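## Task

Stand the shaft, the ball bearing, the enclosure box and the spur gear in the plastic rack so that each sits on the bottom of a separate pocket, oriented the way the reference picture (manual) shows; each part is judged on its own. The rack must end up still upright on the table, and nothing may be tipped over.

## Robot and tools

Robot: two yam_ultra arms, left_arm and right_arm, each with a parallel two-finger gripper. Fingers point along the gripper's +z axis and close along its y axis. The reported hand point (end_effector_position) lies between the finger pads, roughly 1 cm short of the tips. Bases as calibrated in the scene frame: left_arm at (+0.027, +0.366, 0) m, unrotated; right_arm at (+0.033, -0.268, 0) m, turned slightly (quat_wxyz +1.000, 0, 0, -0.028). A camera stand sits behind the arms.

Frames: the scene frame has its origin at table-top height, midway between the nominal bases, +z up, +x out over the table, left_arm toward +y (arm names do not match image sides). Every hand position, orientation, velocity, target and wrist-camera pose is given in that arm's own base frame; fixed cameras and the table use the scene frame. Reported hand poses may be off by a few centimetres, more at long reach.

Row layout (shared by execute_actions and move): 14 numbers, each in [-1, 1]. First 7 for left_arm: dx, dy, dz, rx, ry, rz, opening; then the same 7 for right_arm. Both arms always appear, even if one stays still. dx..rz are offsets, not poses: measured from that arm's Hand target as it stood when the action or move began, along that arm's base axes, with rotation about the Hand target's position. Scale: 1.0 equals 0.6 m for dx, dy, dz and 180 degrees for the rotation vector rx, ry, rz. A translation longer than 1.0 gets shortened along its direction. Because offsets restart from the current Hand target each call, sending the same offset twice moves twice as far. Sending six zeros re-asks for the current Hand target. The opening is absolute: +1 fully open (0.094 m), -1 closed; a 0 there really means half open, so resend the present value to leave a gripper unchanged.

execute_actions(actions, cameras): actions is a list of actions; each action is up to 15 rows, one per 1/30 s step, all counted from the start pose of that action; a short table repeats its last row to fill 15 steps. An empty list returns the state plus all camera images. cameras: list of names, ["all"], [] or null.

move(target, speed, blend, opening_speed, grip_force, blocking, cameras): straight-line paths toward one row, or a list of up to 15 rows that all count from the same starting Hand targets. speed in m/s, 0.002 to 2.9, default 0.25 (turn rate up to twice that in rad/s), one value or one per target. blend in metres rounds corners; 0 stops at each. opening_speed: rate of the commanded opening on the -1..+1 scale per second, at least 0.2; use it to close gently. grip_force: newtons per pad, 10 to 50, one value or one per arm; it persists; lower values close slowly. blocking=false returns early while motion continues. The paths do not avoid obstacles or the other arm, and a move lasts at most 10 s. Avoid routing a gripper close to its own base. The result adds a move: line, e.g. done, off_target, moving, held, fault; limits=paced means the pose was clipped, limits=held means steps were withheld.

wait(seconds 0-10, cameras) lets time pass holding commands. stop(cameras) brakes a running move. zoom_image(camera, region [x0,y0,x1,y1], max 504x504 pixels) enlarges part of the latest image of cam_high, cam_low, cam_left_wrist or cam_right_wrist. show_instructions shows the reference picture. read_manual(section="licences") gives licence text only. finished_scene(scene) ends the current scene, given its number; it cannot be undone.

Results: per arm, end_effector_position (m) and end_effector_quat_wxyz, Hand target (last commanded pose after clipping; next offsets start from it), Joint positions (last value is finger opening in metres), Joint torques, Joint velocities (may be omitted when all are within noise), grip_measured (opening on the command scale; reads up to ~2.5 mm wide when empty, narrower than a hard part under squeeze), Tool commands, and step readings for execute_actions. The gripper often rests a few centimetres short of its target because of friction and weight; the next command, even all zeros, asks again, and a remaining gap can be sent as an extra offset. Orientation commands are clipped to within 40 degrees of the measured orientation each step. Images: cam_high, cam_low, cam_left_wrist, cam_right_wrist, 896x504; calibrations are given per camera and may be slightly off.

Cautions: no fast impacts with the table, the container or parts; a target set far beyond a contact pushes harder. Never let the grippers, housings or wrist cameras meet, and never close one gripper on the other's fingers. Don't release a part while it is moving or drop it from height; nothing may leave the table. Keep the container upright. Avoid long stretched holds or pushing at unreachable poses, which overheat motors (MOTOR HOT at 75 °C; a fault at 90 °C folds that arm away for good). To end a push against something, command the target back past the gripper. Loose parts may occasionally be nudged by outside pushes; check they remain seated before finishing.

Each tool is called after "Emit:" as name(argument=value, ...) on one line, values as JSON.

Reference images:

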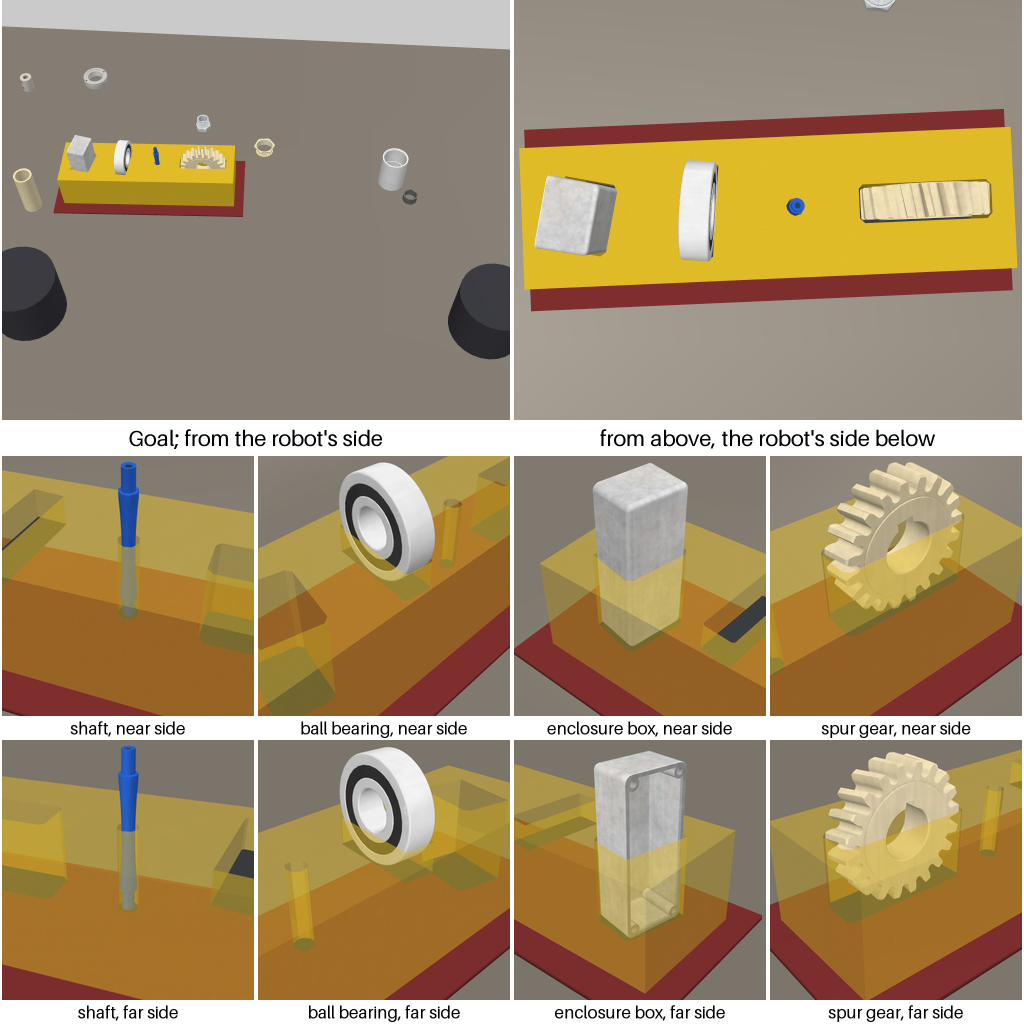

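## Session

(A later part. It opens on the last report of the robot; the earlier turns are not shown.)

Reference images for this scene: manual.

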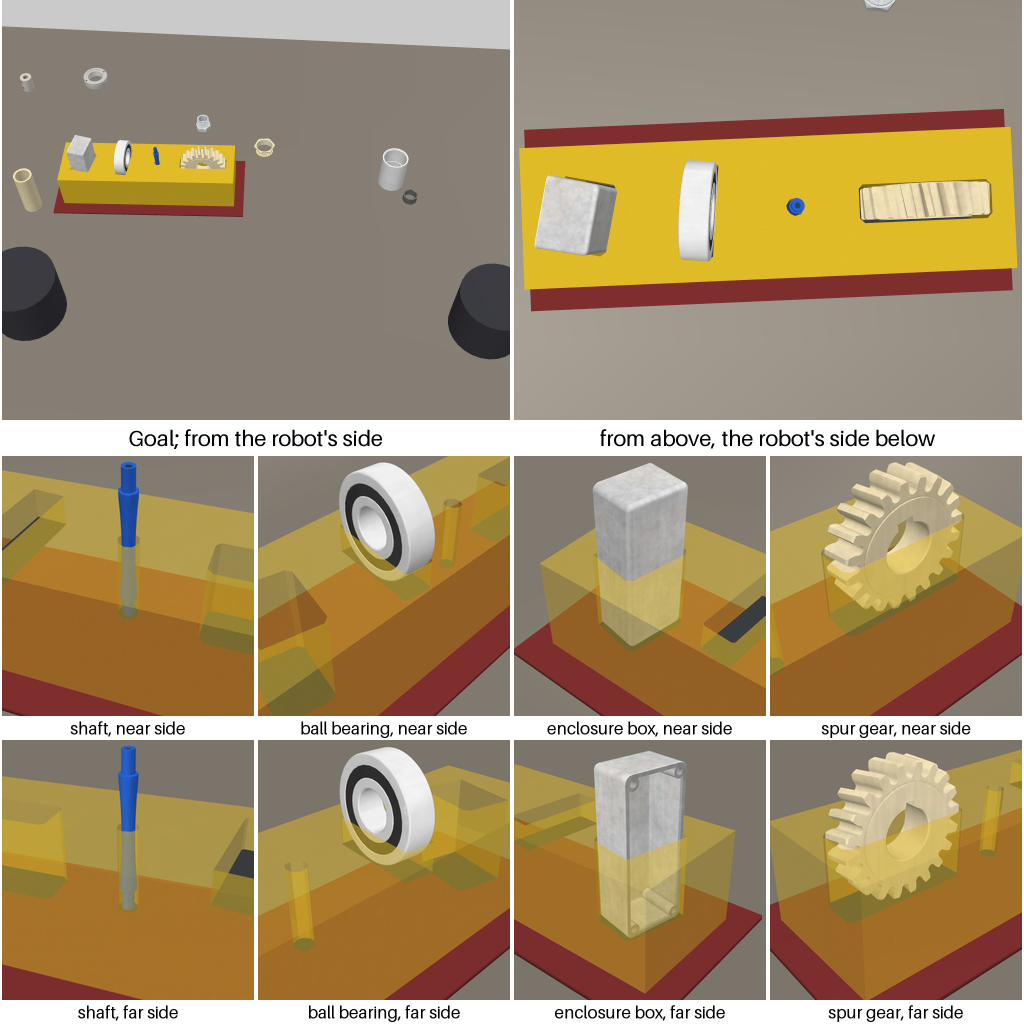

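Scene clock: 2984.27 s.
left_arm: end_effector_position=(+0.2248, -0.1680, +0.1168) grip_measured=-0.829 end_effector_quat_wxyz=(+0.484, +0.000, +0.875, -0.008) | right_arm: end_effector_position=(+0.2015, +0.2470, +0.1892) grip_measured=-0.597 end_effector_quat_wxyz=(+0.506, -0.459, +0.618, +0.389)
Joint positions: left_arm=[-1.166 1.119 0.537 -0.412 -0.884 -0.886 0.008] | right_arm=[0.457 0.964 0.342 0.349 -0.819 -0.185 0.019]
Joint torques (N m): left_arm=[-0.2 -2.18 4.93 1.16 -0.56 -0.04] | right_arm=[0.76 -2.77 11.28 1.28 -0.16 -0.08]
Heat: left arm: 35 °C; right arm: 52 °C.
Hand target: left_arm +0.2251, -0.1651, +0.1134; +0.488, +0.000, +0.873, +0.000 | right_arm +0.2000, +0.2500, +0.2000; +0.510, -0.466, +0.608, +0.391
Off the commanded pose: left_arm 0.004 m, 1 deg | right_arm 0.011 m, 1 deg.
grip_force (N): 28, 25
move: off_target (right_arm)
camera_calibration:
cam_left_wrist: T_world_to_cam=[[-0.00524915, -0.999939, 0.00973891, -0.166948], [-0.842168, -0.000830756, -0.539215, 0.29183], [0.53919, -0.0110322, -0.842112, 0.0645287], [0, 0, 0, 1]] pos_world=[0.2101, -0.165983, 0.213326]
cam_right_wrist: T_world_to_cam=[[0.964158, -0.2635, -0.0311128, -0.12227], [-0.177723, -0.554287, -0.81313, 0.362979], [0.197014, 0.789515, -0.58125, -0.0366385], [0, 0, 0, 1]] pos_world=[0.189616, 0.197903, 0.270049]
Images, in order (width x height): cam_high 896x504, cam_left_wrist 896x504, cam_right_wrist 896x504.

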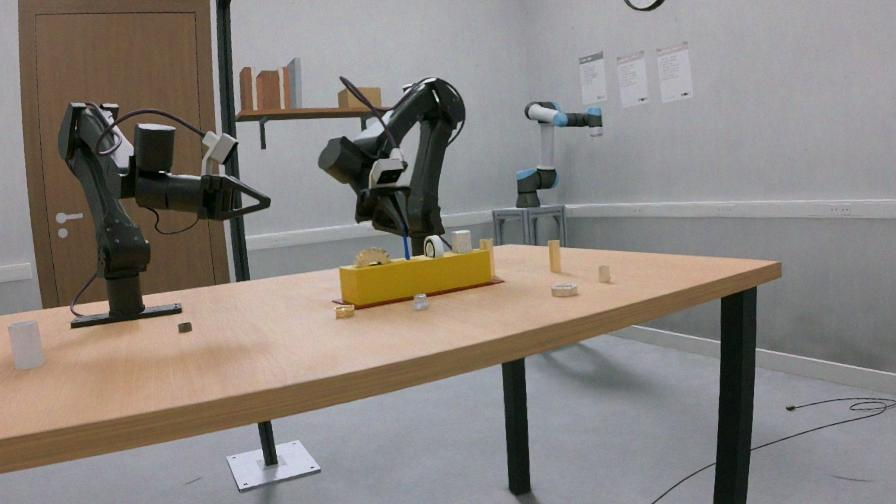

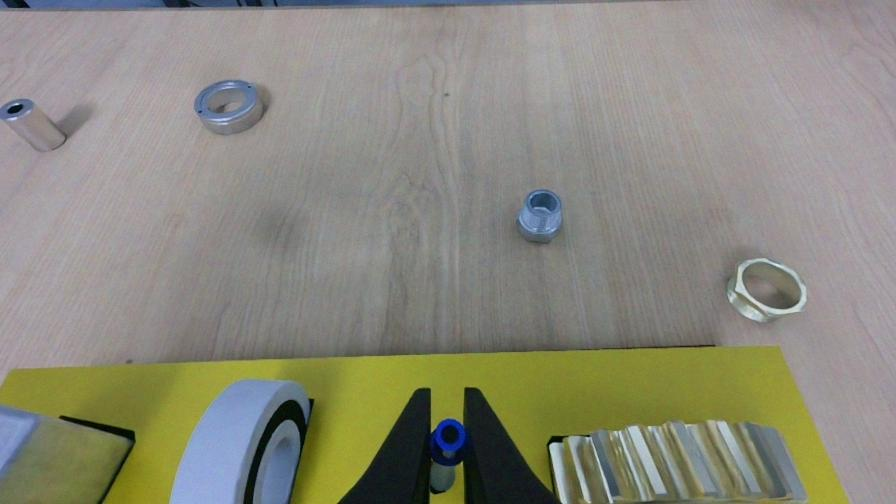

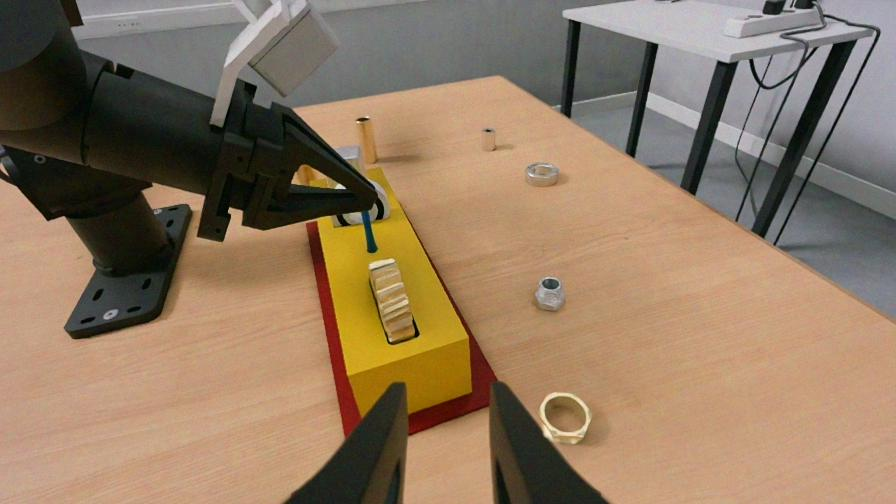

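Emit:
move(target=[[0.0, 0.0, -0.01, 0, 0, 0, -1.0, 0, 0.0, 0.0, 0, 0, 0, -0.6]], speed=0.03, grip_force=[28, 25], cameras=["cam_left_wrist", "cam_right_wrist"])

Emit:
zoom_image(camera="cam_left_wrist", region=[380, 404, 520, 504])

Emit:
zoom_image(camera="cam_right_wrist", region=[330, 190, 420, 270])

Scene clock: 2991.17 s.
left_arm: end_effector_position=(+0.2272, -0.1678, +0.1166) grip_measured=-0.829 end_effector_quat_wxyz=(+0.494, -0.007, +0.870, -0.009) | right_arm: end_effector_position=(+0.2015, +0.2470, +0.1892) grip_measured=-0.597 end_effector_quat_wxyz=(+0.506, -0.459, +0.618, +0.389)
Joint positions: left_arm=[-1.166 1.126 0.522 -0.374 -0.904 -0.886 0.008] | right_arm=[0.457 0.964 0.342 0.349 -0.819 -0.185 0.019]
Joint torques (N m): left_arm=[-0.18 -1.81 4.57 1.07 -0.35 -0.04] | right_arm=[0.84 -2.84 11.3 1.24 -0.17 -0.04]
Heat: left arm: 35 °C; right arm: 52 °C.
Hand target: left_arm +0.2251, -0.1651, +0.1075; +0.488, +0.000, +0.873, +0.000 | right_arm +0.2000, +0.2500, +0.2000; +0.510, -0.466, +0.608, +0.391
Off the commanded pose: left_arm 0.010 m, 1 deg | right_arm 0.011 m, 1 deg.
grip_force (N): 28, 25
move: off_target (right_arm)
camera_calibration:
cam_left_wrist: T_world_to_cam=[[0.00554128, -0.999813, 0.0185185, -0.170234], [-0.829944, -0.0149285, -0.557646, 0.29073], [0.557819, -0.0122793, -0.829872, 0.0572381], [0, 0, 0, 1]] pos_world=[0.210304, -0.165159, 0.212777]
cam_right_wrist: T_world_to_cam=[[0.964158, -0.2635, -0.0311128, -0.12227], [-0.177723, -0.554287, -0.81313, 0.362979], [0.197014, 0.789515, -0.58125, -0.0366385], [0, 0, 0, 1]] pos_world=[0.189616, 0.197903, 0.270049]
Images, in order (width x height): cam_left_wrist 896x504, cam_right_wrist 896x504.

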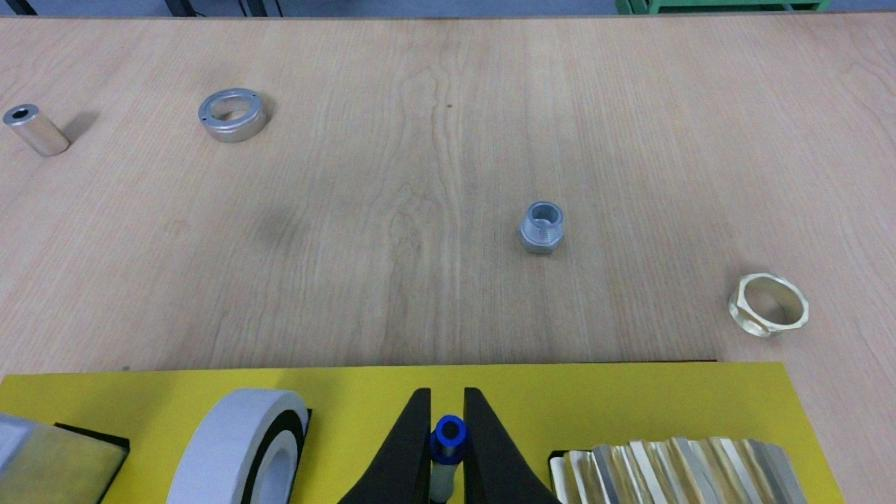

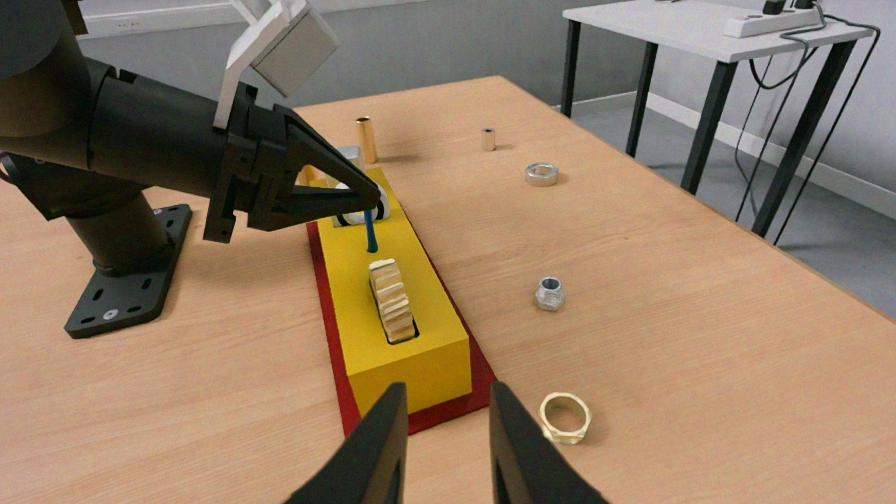

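Scaled by 3.600 from the camera's 896x504 image, which has a finer 1280x720 frame.

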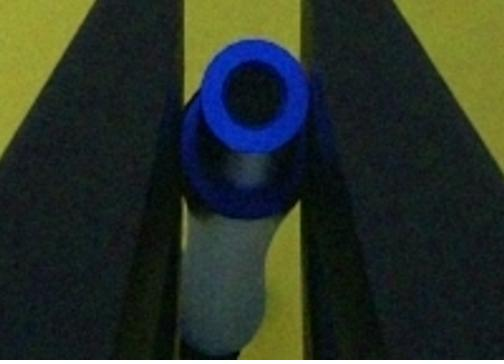

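Scaled by 5.600 from the camera's 896x504 image, which has a finer 1280x720 frame.

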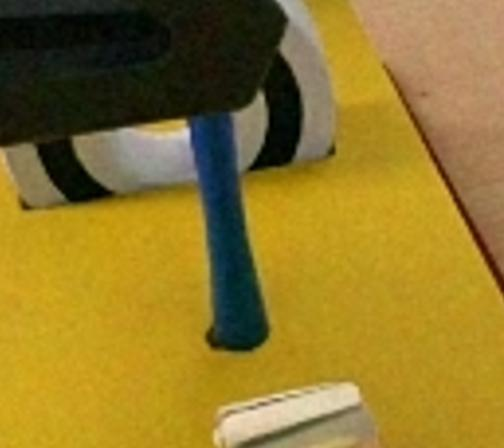

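Emit:
move(target=[[-0.0012, 0.005, 0.0208, 0, 0, 0, -1.0, 0, 0.0, 0.0, 0, 0, 0, -0.6]], speed=0.04, grip_force=[28, 25], cameras=["cam_high", "cam_left_wrist", "cam_right_wrist"])

Emit:
zoom_image(camera="cam_left_wrist", region=[380, 404, 520, 504])

Emit:
zoom_image(camera="cam_right_wrist", region=[340, 210, 400, 264])

Emit:
zoom_image(camera="cam_high", region=[380, 225, 430, 270])

Scene clock: 3036.13 s.
left_arm: end_effector_position=(+0.2241, -0.1653, +0.1146) grip_measured=-0.829 end_effector_quat_wxyz=(+0.485, +0.000, +0.875, -0.006) | right_arm: end_effector_position=(+0.2015, +0.2470, +0.1892) grip_measured=-0.597 end_effector_quat_wxyz=(+0.506, -0.459, +0.618, +0.389)
Joint positions: left_arm=[-1.166 1.111 0.522 -0.406 -0.887 -0.885 0.008] | right_arm=[0.457 0.964 0.342 0.349 -0.819 -0.185 0.019]
Joint torques (N m): left_arm=[0.12 -3.96 6.83 0.69 -0.51 -0.01] | right_arm=[0.77 -2.8 11.34 1.26 -0.16 -0.07]
Heat: left arm: 36 °C; right arm: 53 °C.
Hand target: left_arm +0.2244, -0.1621, +0.1199; +0.488, +0.000, +0.873, +0.000 | right_arm +0.2000, +0.2500, +0.2000; +0.510, -0.466, +0.608, +0.391
Off the commanded pose: left_arm 0.006 m, 1 deg | right_arm 0.011 m, 1 deg.
grip_force (N): 28, 25
move: off_target (right_arm)
camera_calibration:
cam_left_wrist: T_world_to_cam=[[-0.00428191, -0.999967, 0.00691084, -0.164139], [-0.840779, -0.00014124, -0.541378, 0.290086], [0.541361, -0.00812862, -0.840751, 0.0629801], [0, 0, 0, 1]] pos_world=[0.209101, -0.163581, 0.211131]
cam_right_wrist: T_world_to_cam=[[0.964158, -0.2635, -0.0311128, -0.12227], [-0.177723, -0.554287, -0.81313, 0.362979], [0.197014, 0.789515, -0.58125, -0.0366385], [0, 0, 0, 1]] pos_world=[0.189616, 0.197903, 0.270049]
Images, in order (width x height): cam_high 896x504, cam_left_wrist 896x504, cam_right_wrist 896x504.

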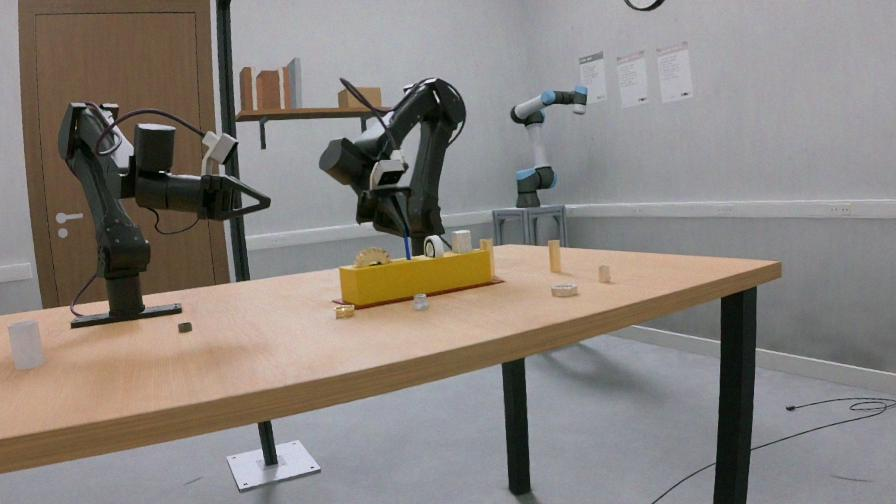

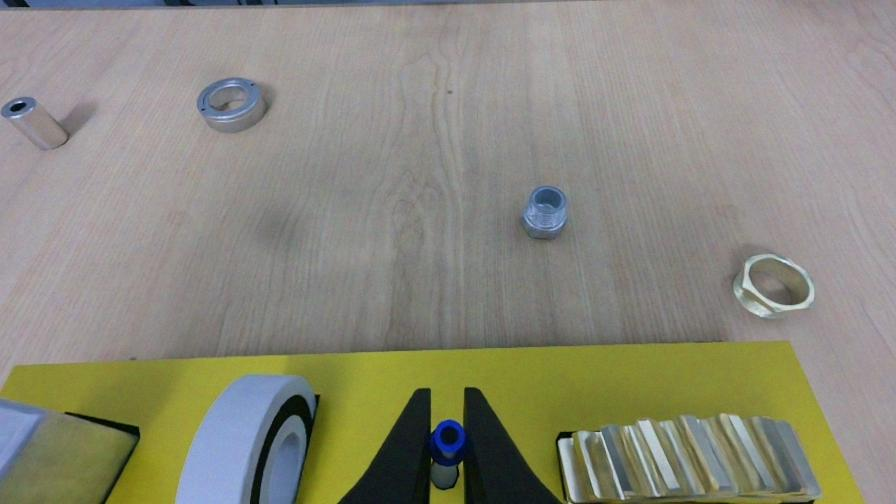

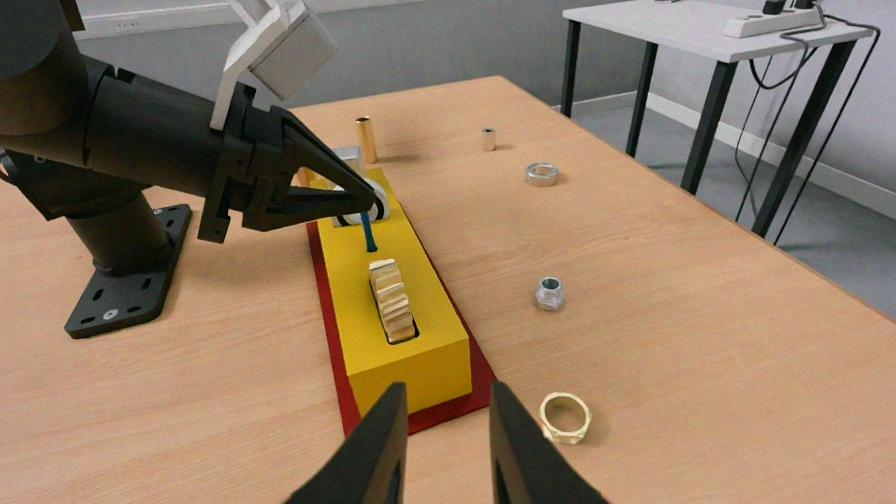

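Scaled by 3.600 from the camera's 896x504 image, which has a finer 1280x720 frame.

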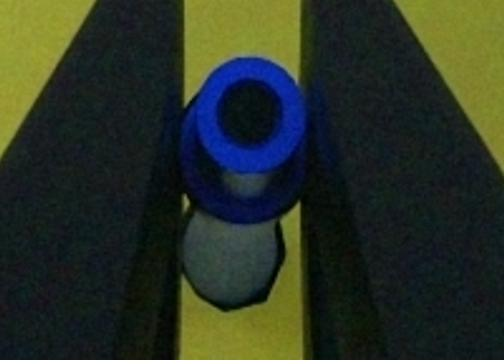

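Scaled by 8.400 from the camera's 896x504 image, which has a finer 1280x720 frame.

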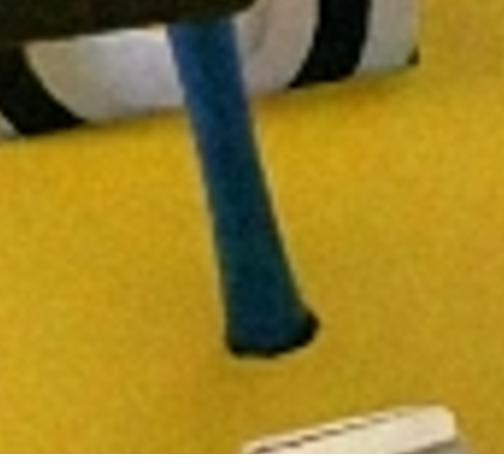

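Scaled by 10.080 from the camera's 896x504 image, which has a finer 1280x720 frame.

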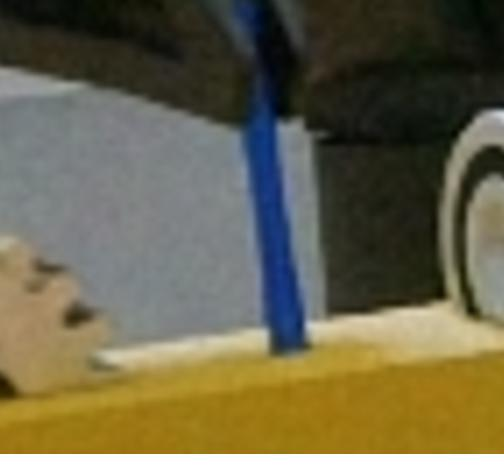

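Emit:
move(target=[[0.0008, 0.0, -0.0267, 0, 0, 0, -1.0, 0, 0.0, 0.0, 0, 0, 0, -0.6]], speed=0.03, grip_force=[28, 25], cameras=["cam_left_wrist", "cam_right_wrist"])

Emit:
zoom_image(camera="cam_right_wrist", region=[340, 210, 400, 264])

Scene clock: 3045.80 s.
left_arm: end_effector_position=(+0.2243, -0.1661, +0.1077) grip_measured=-0.829 end_effector_quat_wxyz=(+0.486, +0.000, +0.874, -0.009) | right_arm: end_effector_position=(+0.2015, +0.2470, +0.1892) grip_measured=-0.597 end_effector_quat_wxyz=(+0.506, -0.459, +0.618, +0.389)
Joint positions: left_arm=[-1.166 1.124 0.497 -0.359 -0.886 -0.883 0.008] | right_arm=[0.457 0.964 0.342 0.349 -0.819 -0.185 0.019]
Joint torques (N m): left_arm=[0.28 -2.24 4.89 1.13 -0.5 -0.01] | right_arm=[0.81 -2.81 11.34 1.27 -0.19 -0.04]
Heat: left arm: 37 °C; right arm: 53 °C.
Hand target: left_arm +0.2249, -0.1621, +0.1040; +0.488, +0.000, +0.873, +0.000 | right_arm +0.2000, +0.2500, +0.2000; +0.510, -0.466, +0.608, +0.391
Off the commanded pose: left_arm 0.006 m, 1 deg | right_arm 0.011 m, 1 deg.
grip_force (N): 28, 25
move: off_target (right_arm)
camera_calibration:
cam_left_wrist: T_world_to_cam=[[-0.00567606, -0.999899, 0.0130467, -0.165345], [-0.83965, -0.00232029, -0.543123, 0.286063], [0.543098, -0.0140375, -0.839552, 0.0555203], [0, 0, 0, 1]] pos_world=[0.209101, -0.163885, 0.204137]
cam_right_wrist: T_world_to_cam=[[0.964158, -0.2635, -0.0311128, -0.12227], [-0.177723, -0.554287, -0.81313, 0.362979], [0.197014, 0.789515, -0.58125, -0.0366385], [0, 0, 0, 1]] pos_world=[0.189616, 0.197903, 0.270049]
Images, in order (width x height): cam_left_wrist 896x504, cam_right_wrist 896x504.

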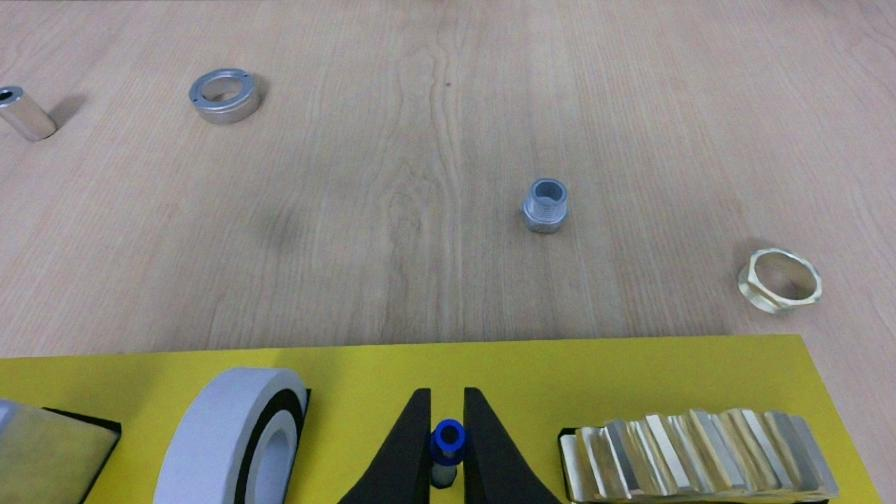

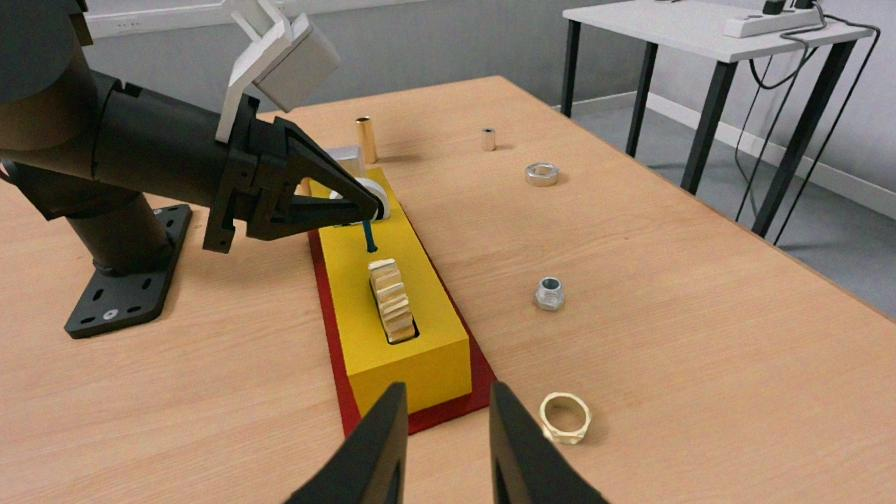

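Scaled by 8.400 from the camera's 896x504 image, which has a finer 1280x720 frame.

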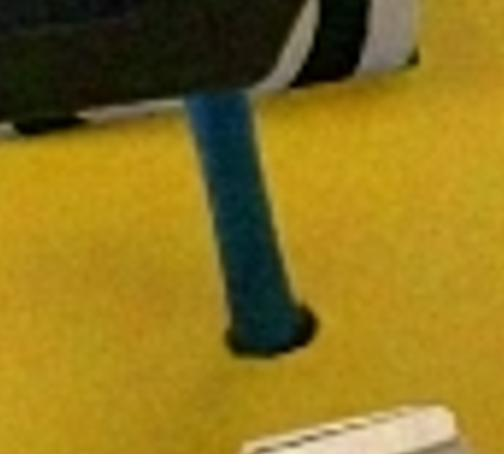

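Emit:
move(target=[[0.0008, 0.0, -0.0167, 0, 0, 0, -1.0, 0, 0.0, 0.0, 0, 0, 0, -0.6]], speed=0.03, grip_force=[28, 25], cameras=["cam_right_wrist"])

Emit:
zoom_image(camera="cam_right_wrist", region=[340, 210, 400, 264])

Scene clock: 3052.57 s.
left_arm: end_effector_position=(+0.2244, -0.1665, +0.0975) grip_measured=-0.829 end_effector_quat_wxyz=(+0.486, +0.001, +0.874, -0.009) | right_arm: end_effector_position=(+0.2015, +0.2470, +0.1892) grip_measured=-0.597 end_effector_quat_wxyz=(+0.506, -0.459, +0.618, +0.389)
Joint positions: left_arm=[-1.166 1.148 0.465 -0.302 -0.885 -0.88 0.008] | right_arm=[0.457 0.964 0.342 0.349 -0.819 -0.185 0.019]
Joint torques (N m): left_arm=[0.46 -2.3 4.79 1.14 -0.49 0] | right_arm=[0.75 -2.84 11.33 1.27 -0.17 -0.08]
Heat: left arm: 36 °C; right arm: 53 °C.
Hand target: left_arm +0.2254, -0.1621, +0.0939; +0.488, +0.000, +0.873, +0.000 | right_arm +0.2000, +0.2500, +0.2000; +0.510, -0.466, +0.608, +0.391
Off the commanded pose: left_arm 0.006 m, 1 deg | right_arm 0.011 m, 1 deg.
grip_force (N): 28, 25
move: off_target (right_arm)
camera_calibration:
cam_right_wrist: T_world_to_cam=[[0.964158, -0.2635, -0.0311128, -0.12227], [-0.177723, -0.554287, -0.81313, 0.362979], [0.197014, 0.789515, -0.58125, -0.0366385], [0, 0, 0, 1]] pos_world=[0.189616, 0.197903, 0.270049]
Images, in order (width x height): cam_right_wrist 896x504.

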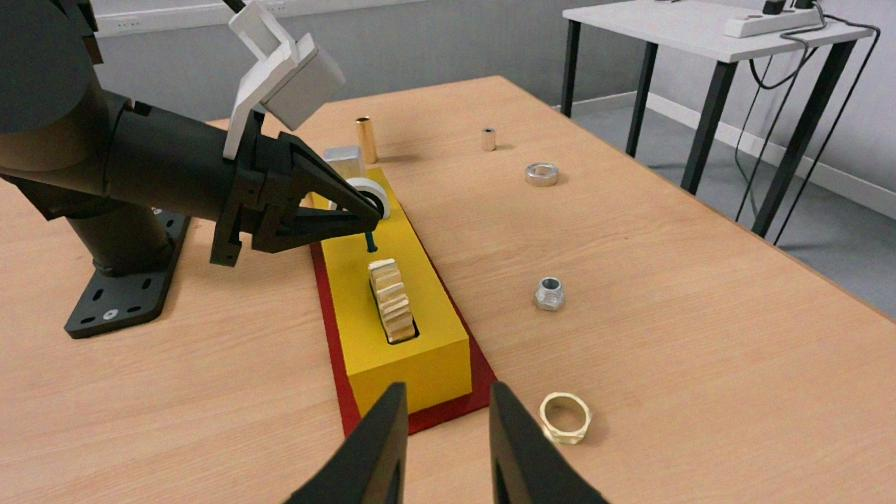

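Scaled by 8.400 from the camera's 896x504 image, which has a finer 1280x720 frame.

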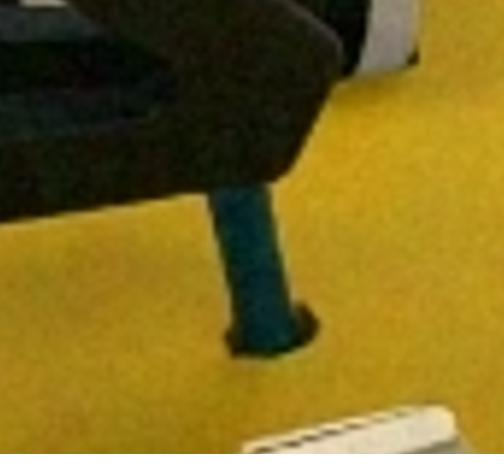

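Emit:
move(target=[[0.0008, 0.0, -0.0117, 0, 0, 0, -1.0, 0, 0.0, 0.0, 0, 0, 0, -0.6]], speed=0.03, grip_force=[28, 25], cameras=["cam_right_wrist"])

Emit:
zoom_image(camera="cam_right_wrist", region=[340, 210, 400, 264])

Scene clock: 3058.63 s.
left_arm: end_effector_position=(+0.2244, -0.1668, +0.0903) grip_measured=-0.829 end_effector_quat_wxyz=(+0.486, +0.002, +0.874, -0.009) | right_arm: end_effector_position=(+0.2015, +0.2470, +0.1892) grip_measured=-0.597 end_effector_quat_wxyz=(+0.506, -0.459, +0.618, +0.389)
Joint positions: left_arm=[-1.166 1.168 0.444 -0.261 -0.884 -0.877 0.008] | right_arm=[0.457 0.964 0.342 0.349 -0.819 -0.185 0.019]
Joint torques (N m): left_arm=[0.66 -2.36 4.74 1.16 -0.49 -0.01] | right_arm=[0.88 -2.84 11.33 1.25 -0.17 -0.08]
Heat: left arm: 36 °C; right arm: 53 °C.
Hand target: left_arm +0.2259, -0.1621, +0.0869; +0.488, +0.000, +0.873, +0.000 | right_arm +0.2000, +0.2500, +0.2000; +0.510, -0.466, +0.608, +0.391
Off the commanded pose: left_arm 0.006 m, 1 deg | right_arm 0.011 m, 1 deg.
grip_force (N): 28, 25
move: off_target (right_arm)
camera_calibration:
cam_right_wrist: T_world_to_cam=[[0.964158, -0.2635, -0.0311128, -0.12227], [-0.177723, -0.554287, -0.81313, 0.362979], [0.197014, 0.789515, -0.58125, -0.0366385], [0, 0, 0, 1]] pos_world=[0.189616, 0.197903, 0.270049]
Images, in order (width x height): cam_right_wrist 896x504.

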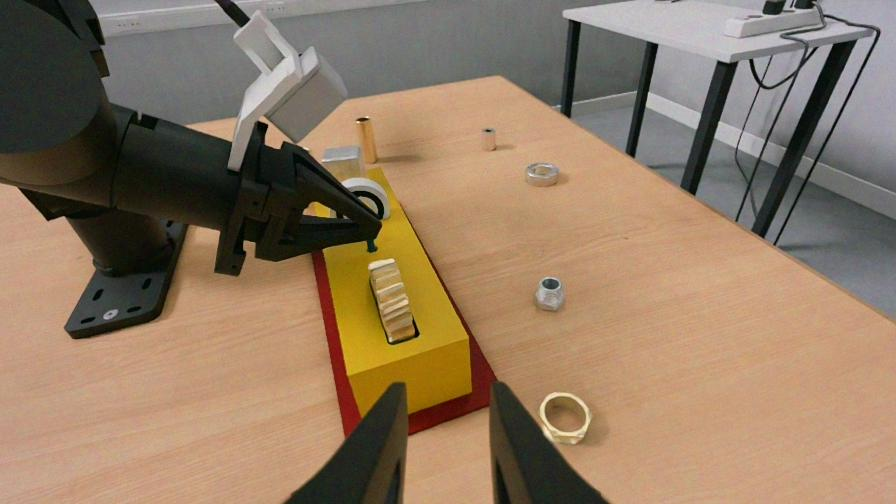

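Scaled by 8.400 from the camera's 896x504 image, which has a finer 1280x720 frame.

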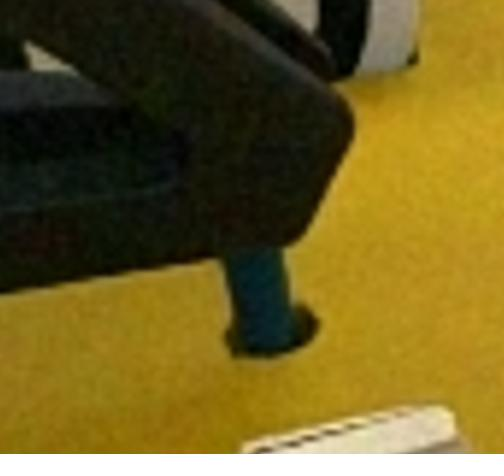

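Emit:
move(target=[[0.0, 0.0, -0.0067, 0, 0, 0, -1.0, 0, 0.0, 0.0, 0, 0, 0, -0.6]], speed=0.03, grip_force=[28, 25], cameras=["cam_high"])

Emit:
zoom_image(camera="cam_high", region=[360, 190, 460, 270])

Scene clock: 3069.77 s.
left_arm: end_effector_position=(+0.2245, -0.1668, +0.0865) grip_measured=-0.829 end_effector_quat_wxyz=(+0.486, +0.002, +0.874, -0.008) | right_arm: end_effector_position=(+0.2015, +0.2470, +0.1892) grip_measured=-0.597 end_effector_quat_wxyz=(+0.506, -0.459, +0.618, +0.389)
Joint positions: left_arm=[-1.166 1.179 0.432 -0.238 -0.885 -0.876 0.008] | right_arm=[0.457 0.964 0.342 0.349 -0.819 -0.185 0.019]
Joint torques (N m): left_arm=[0.68 -2.3 4.68 1.16 -0.49 -0.02] | right_arm=[0.8 -2.89 11.36 1.28 -0.18 -0.03]
Heat: left arm: 36 °C; right arm: 53 °C.
Hand target: left_arm +0.2259, -0.1620, +0.0829; +0.488, +0.000, +0.873, +0.000 | right_arm +0.2000, +0.2500, +0.2000; +0.510, -0.466, +0.608, +0.391
Off the commanded pose: left_arm 0.006 m, 1 deg | right_arm 0.011 m, 1 deg.
grip_force (N): 28, 25
move: off_target (right_arm)
Images, in order (width x height): cam_high 896x504.

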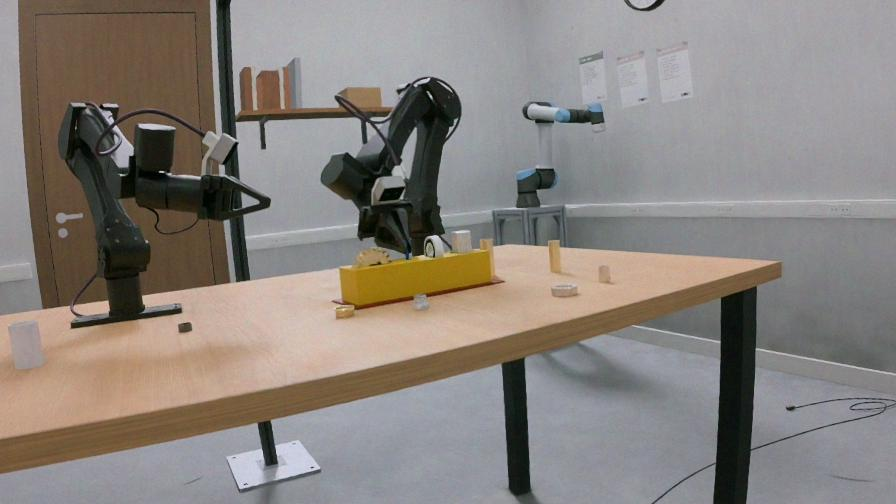

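Scaled by 5.040 from the camera's 896x504 image, which has a finer 1280x720 frame.

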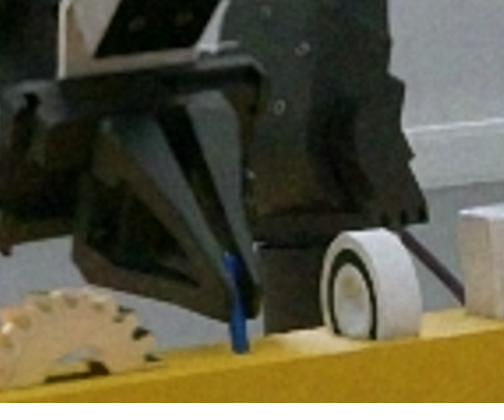

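Emit:
move(target=[[0.0, 0.0, -0.0067, 0, 0, 0, -1.0, 0, 0.0, 0.0, 0, 0, 0, -0.6]], speed=0.03, grip_force=[28, 25], cameras=["cam_high", "cam_right_wrist"])

Emit:
zoom_image(camera="cam_high", region=[380, 225, 430, 270])

Emit:
zoom_image(camera="cam_right_wrist", region=[340, 210, 400, 264])

Scene clock: 3086.87 s.
left_arm: end_effector_position=(+0.2261, -0.1666, +0.0862) grip_measured=-0.829 end_effector_quat_wxyz=(+0.492, -0.002, +0.870, -0.009) | right_arm: end_effector_position=(+0.2015, +0.2470, +0.1892) grip_measured=-0.597 end_effector_quat_wxyz=(+0.506, -0.459, +0.618, +0.389)
Joint positions: left_arm=[-1.166 1.188 0.424 -0.211 -0.899 -0.876 0.008] | right_arm=[0.457 0.964 0.342 0.349 -0.819 -0.185 0.019]
Joint torques (N m): left_arm=[0.65 -2.04 4.44 1.15 -0.35 -0.02] | right_arm=[0.87 -2.78 11.3 1.25 -0.16 -0.06]
Heat: left arm: 36 °C; right arm: 53 °C.
Hand target: left_arm +0.2259, -0.1621, +0.0789; +0.488, +0.000, +0.873, +0.000 | right_arm +0.2000, +0.2500, +0.2000; +0.510, -0.466, +0.608, +0.391
Off the commanded pose: left_arm 0.009 m, 1 deg | right_arm 0.011 m, 1 deg.
grip_force (N): 28, 25
move: off_target (right_arm)
camera_calibration:
cam_right_wrist: T_world_to_cam=[[0.964158, -0.2635, -0.0311128, -0.12227], [-0.177723, -0.554287, -0.81313, 0.362979], [0.197014, 0.789515, -0.58125, -0.0366385], [0, 0, 0, 1]] pos_world=[0.189616, 0.197903, 0.270049]
Images, in order (width x height): cam_high 896x504, cam_right_wrist 896x504.

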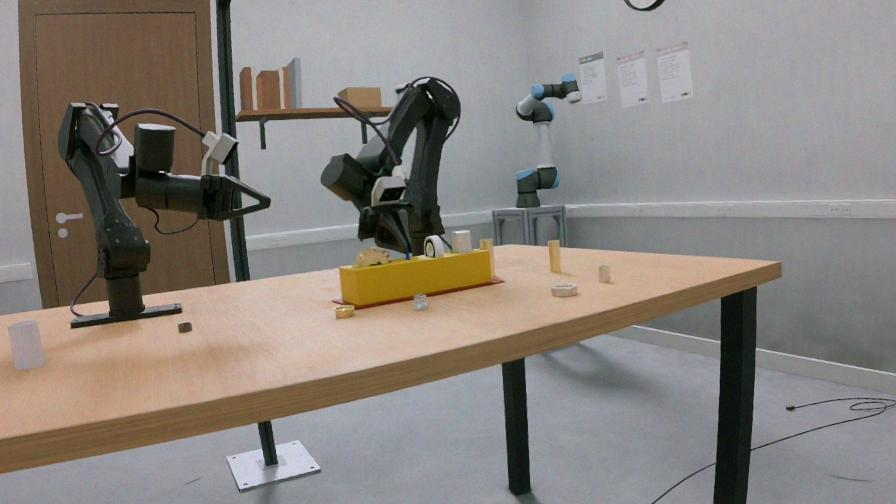

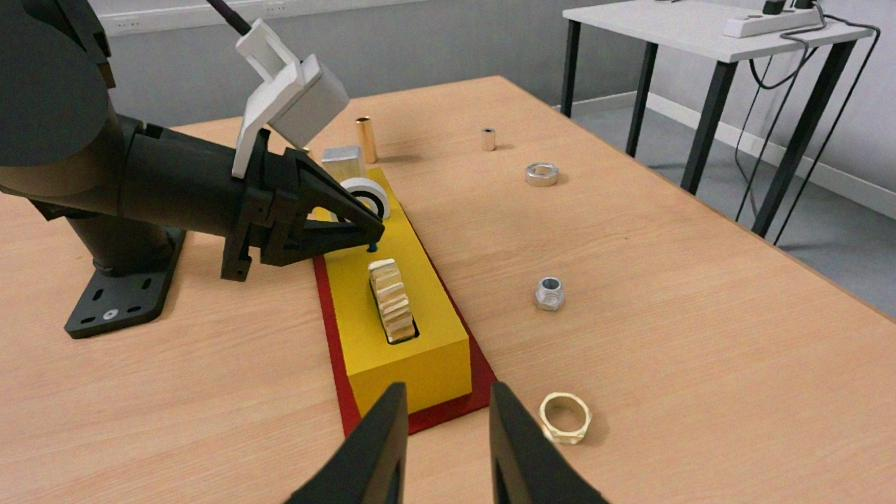

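Scaled by 10.080 from the camera's 896x504 image, which has a finer 1280x720 frame.

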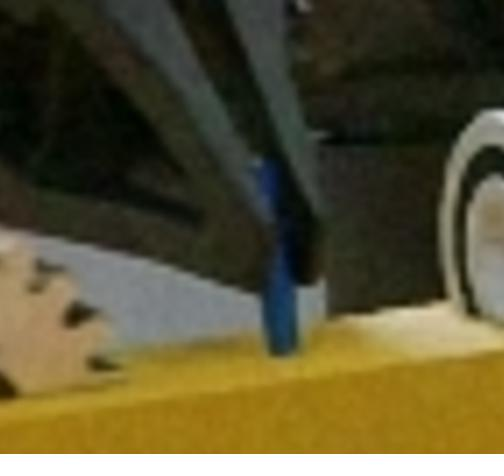

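Scaled by 8.400 from the camera's 896x504 image, which has a finer 1280x720 frame.

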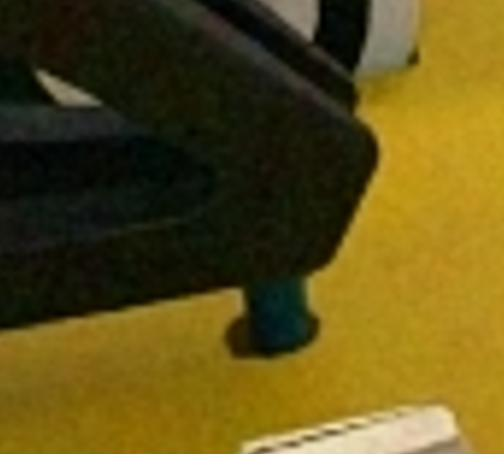

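Emit:
move(target=[[-0.001, 0.0, 0.0133, 0, 0, 0, -1.0, 0, 0.0, 0.0, 0, 0, 0, -0.6], [-0.001, 0.0, 0.0133, 0, 0, 0, -0.6, 0, 0.0, 0.0, 0, 0, 0, -0.6]], speed=0.03, opening_speed=0.3, grip_force=[28, 25], cameras=["cam_high", "cam_left_wrist", "cam_right_wrist"])

Emit:
zoom_image(camera="cam_high", region=[380, 225, 430, 270])

Emit:
zoom_image(camera="cam_left_wrist", region=[380, 404, 520, 504])

Scene clock: 3105.67 s.
left_arm: end_effector_position=(+0.2239, -0.1657, +0.0833) grip_measured=-0.602 end_effector_quat_wxyz=(+0.485, +0.004, +0.875, -0.006) | right_arm: end_effector_position=(+0.2015, +0.2470, +0.1892) grip_measured=-0.597 end_effector_quat_wxyz=(+0.506, -0.459, +0.618, +0.389)
Joint positions: left_arm=[-1.166 1.185 0.424 -0.23 -0.884 -0.876 0.019] | right_arm=[0.457 0.964 0.342 0.349 -0.819 -0.185 0.019]
Joint torques (N m): left_arm=[0.47 -3.93 6.08 0.79 -0.5 -0.04] | right_arm=[0.87 -2.76 11.38 1.25 -0.19 -0.08]
Heat: left arm: 35 °C; right arm: 53 °C.
Hand target: left_arm +0.2253, -0.1621, +0.0869; +0.488, +0.000, +0.873, +0.000 | right_arm +0.2000, +0.2500, +0.2000; +0.510, -0.466, +0.608, +0.391
Off the commanded pose: left_arm 0.005 m, 1 deg | right_arm 0.011 m, 1 deg.
grip_force (N): 28, 25
move: off_target (right_arm)
camera_calibration:
cam_left_wrist: T_world_to_cam=[[-0.0103426, -0.99994, 0.0035834, -0.162667], [-0.841123, 0.00676192, -0.540801, 0.274157], [0.540745, -0.00860739, -0.841143, 0.0368332], [0, 0, 0, 1]] pos_world=[0.209, -0.164194, 0.179829]
cam_right_wrist: T_world_to_cam=[[0.964158, -0.2635, -0.0311128, -0.12227], [-0.177723, -0.554287, -0.81313, 0.362979], [0.197014, 0.789515, -0.58125, -0.0366385], [0, 0, 0, 1]] pos_world=[0.189616, 0.197903, 0.270049]
Images, in order (width x height): cam_high 896x504, cam_left_wrist 896x504, cam_right_wrist 896x504.

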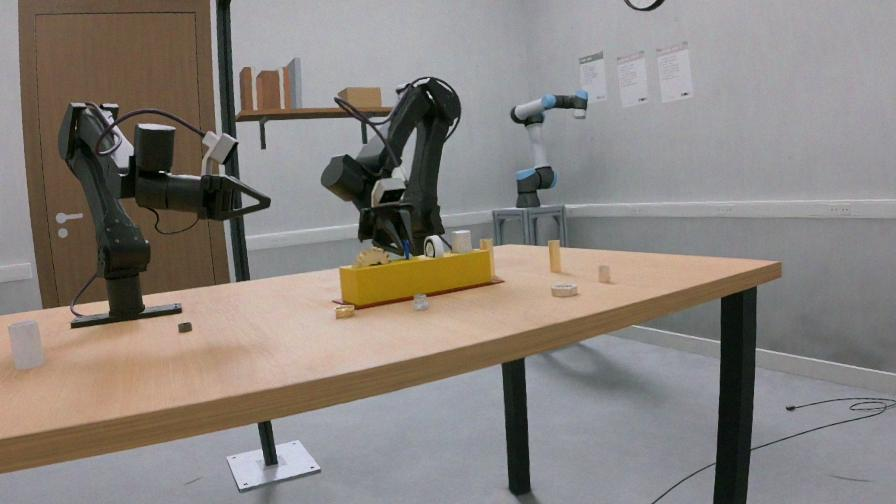

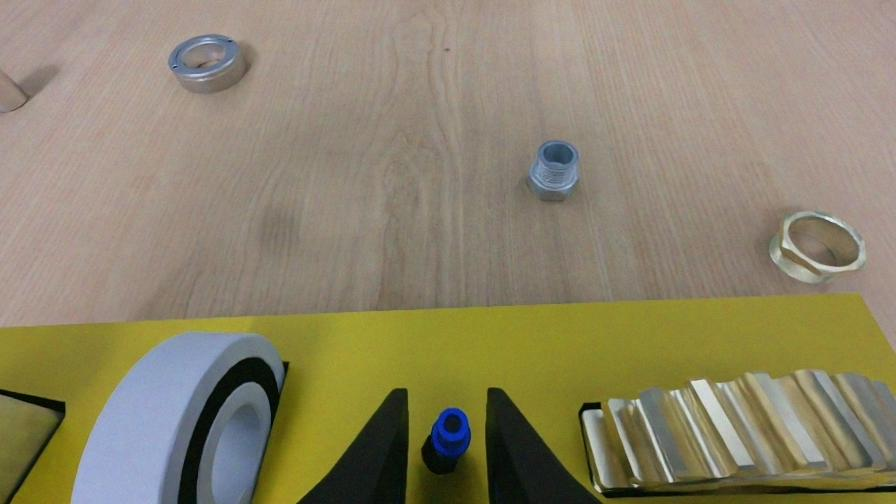

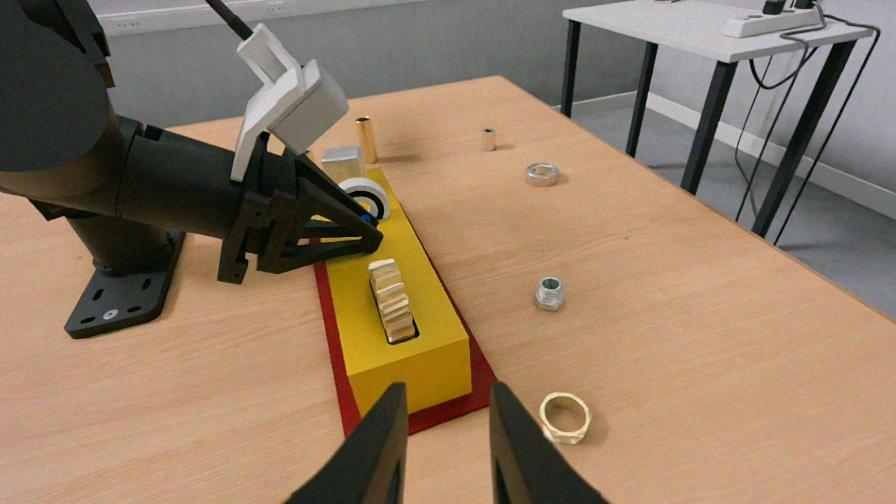

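Scaled by 10.080 from the camera's 896x504 image, which has a finer 1280x720 frame.

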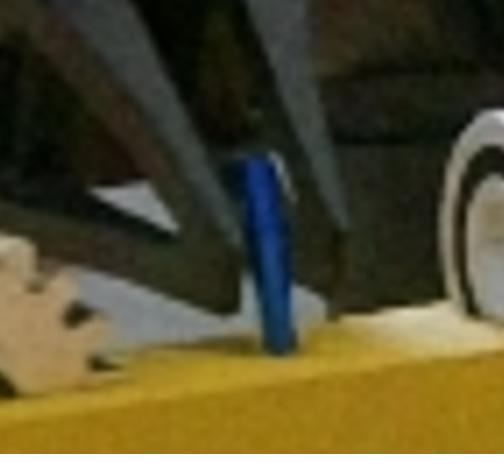

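Scaled by 3.600 from the camera's 896x504 image, which has a finer 1280x720 frame.

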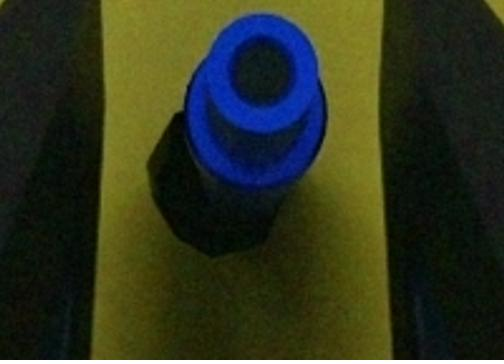

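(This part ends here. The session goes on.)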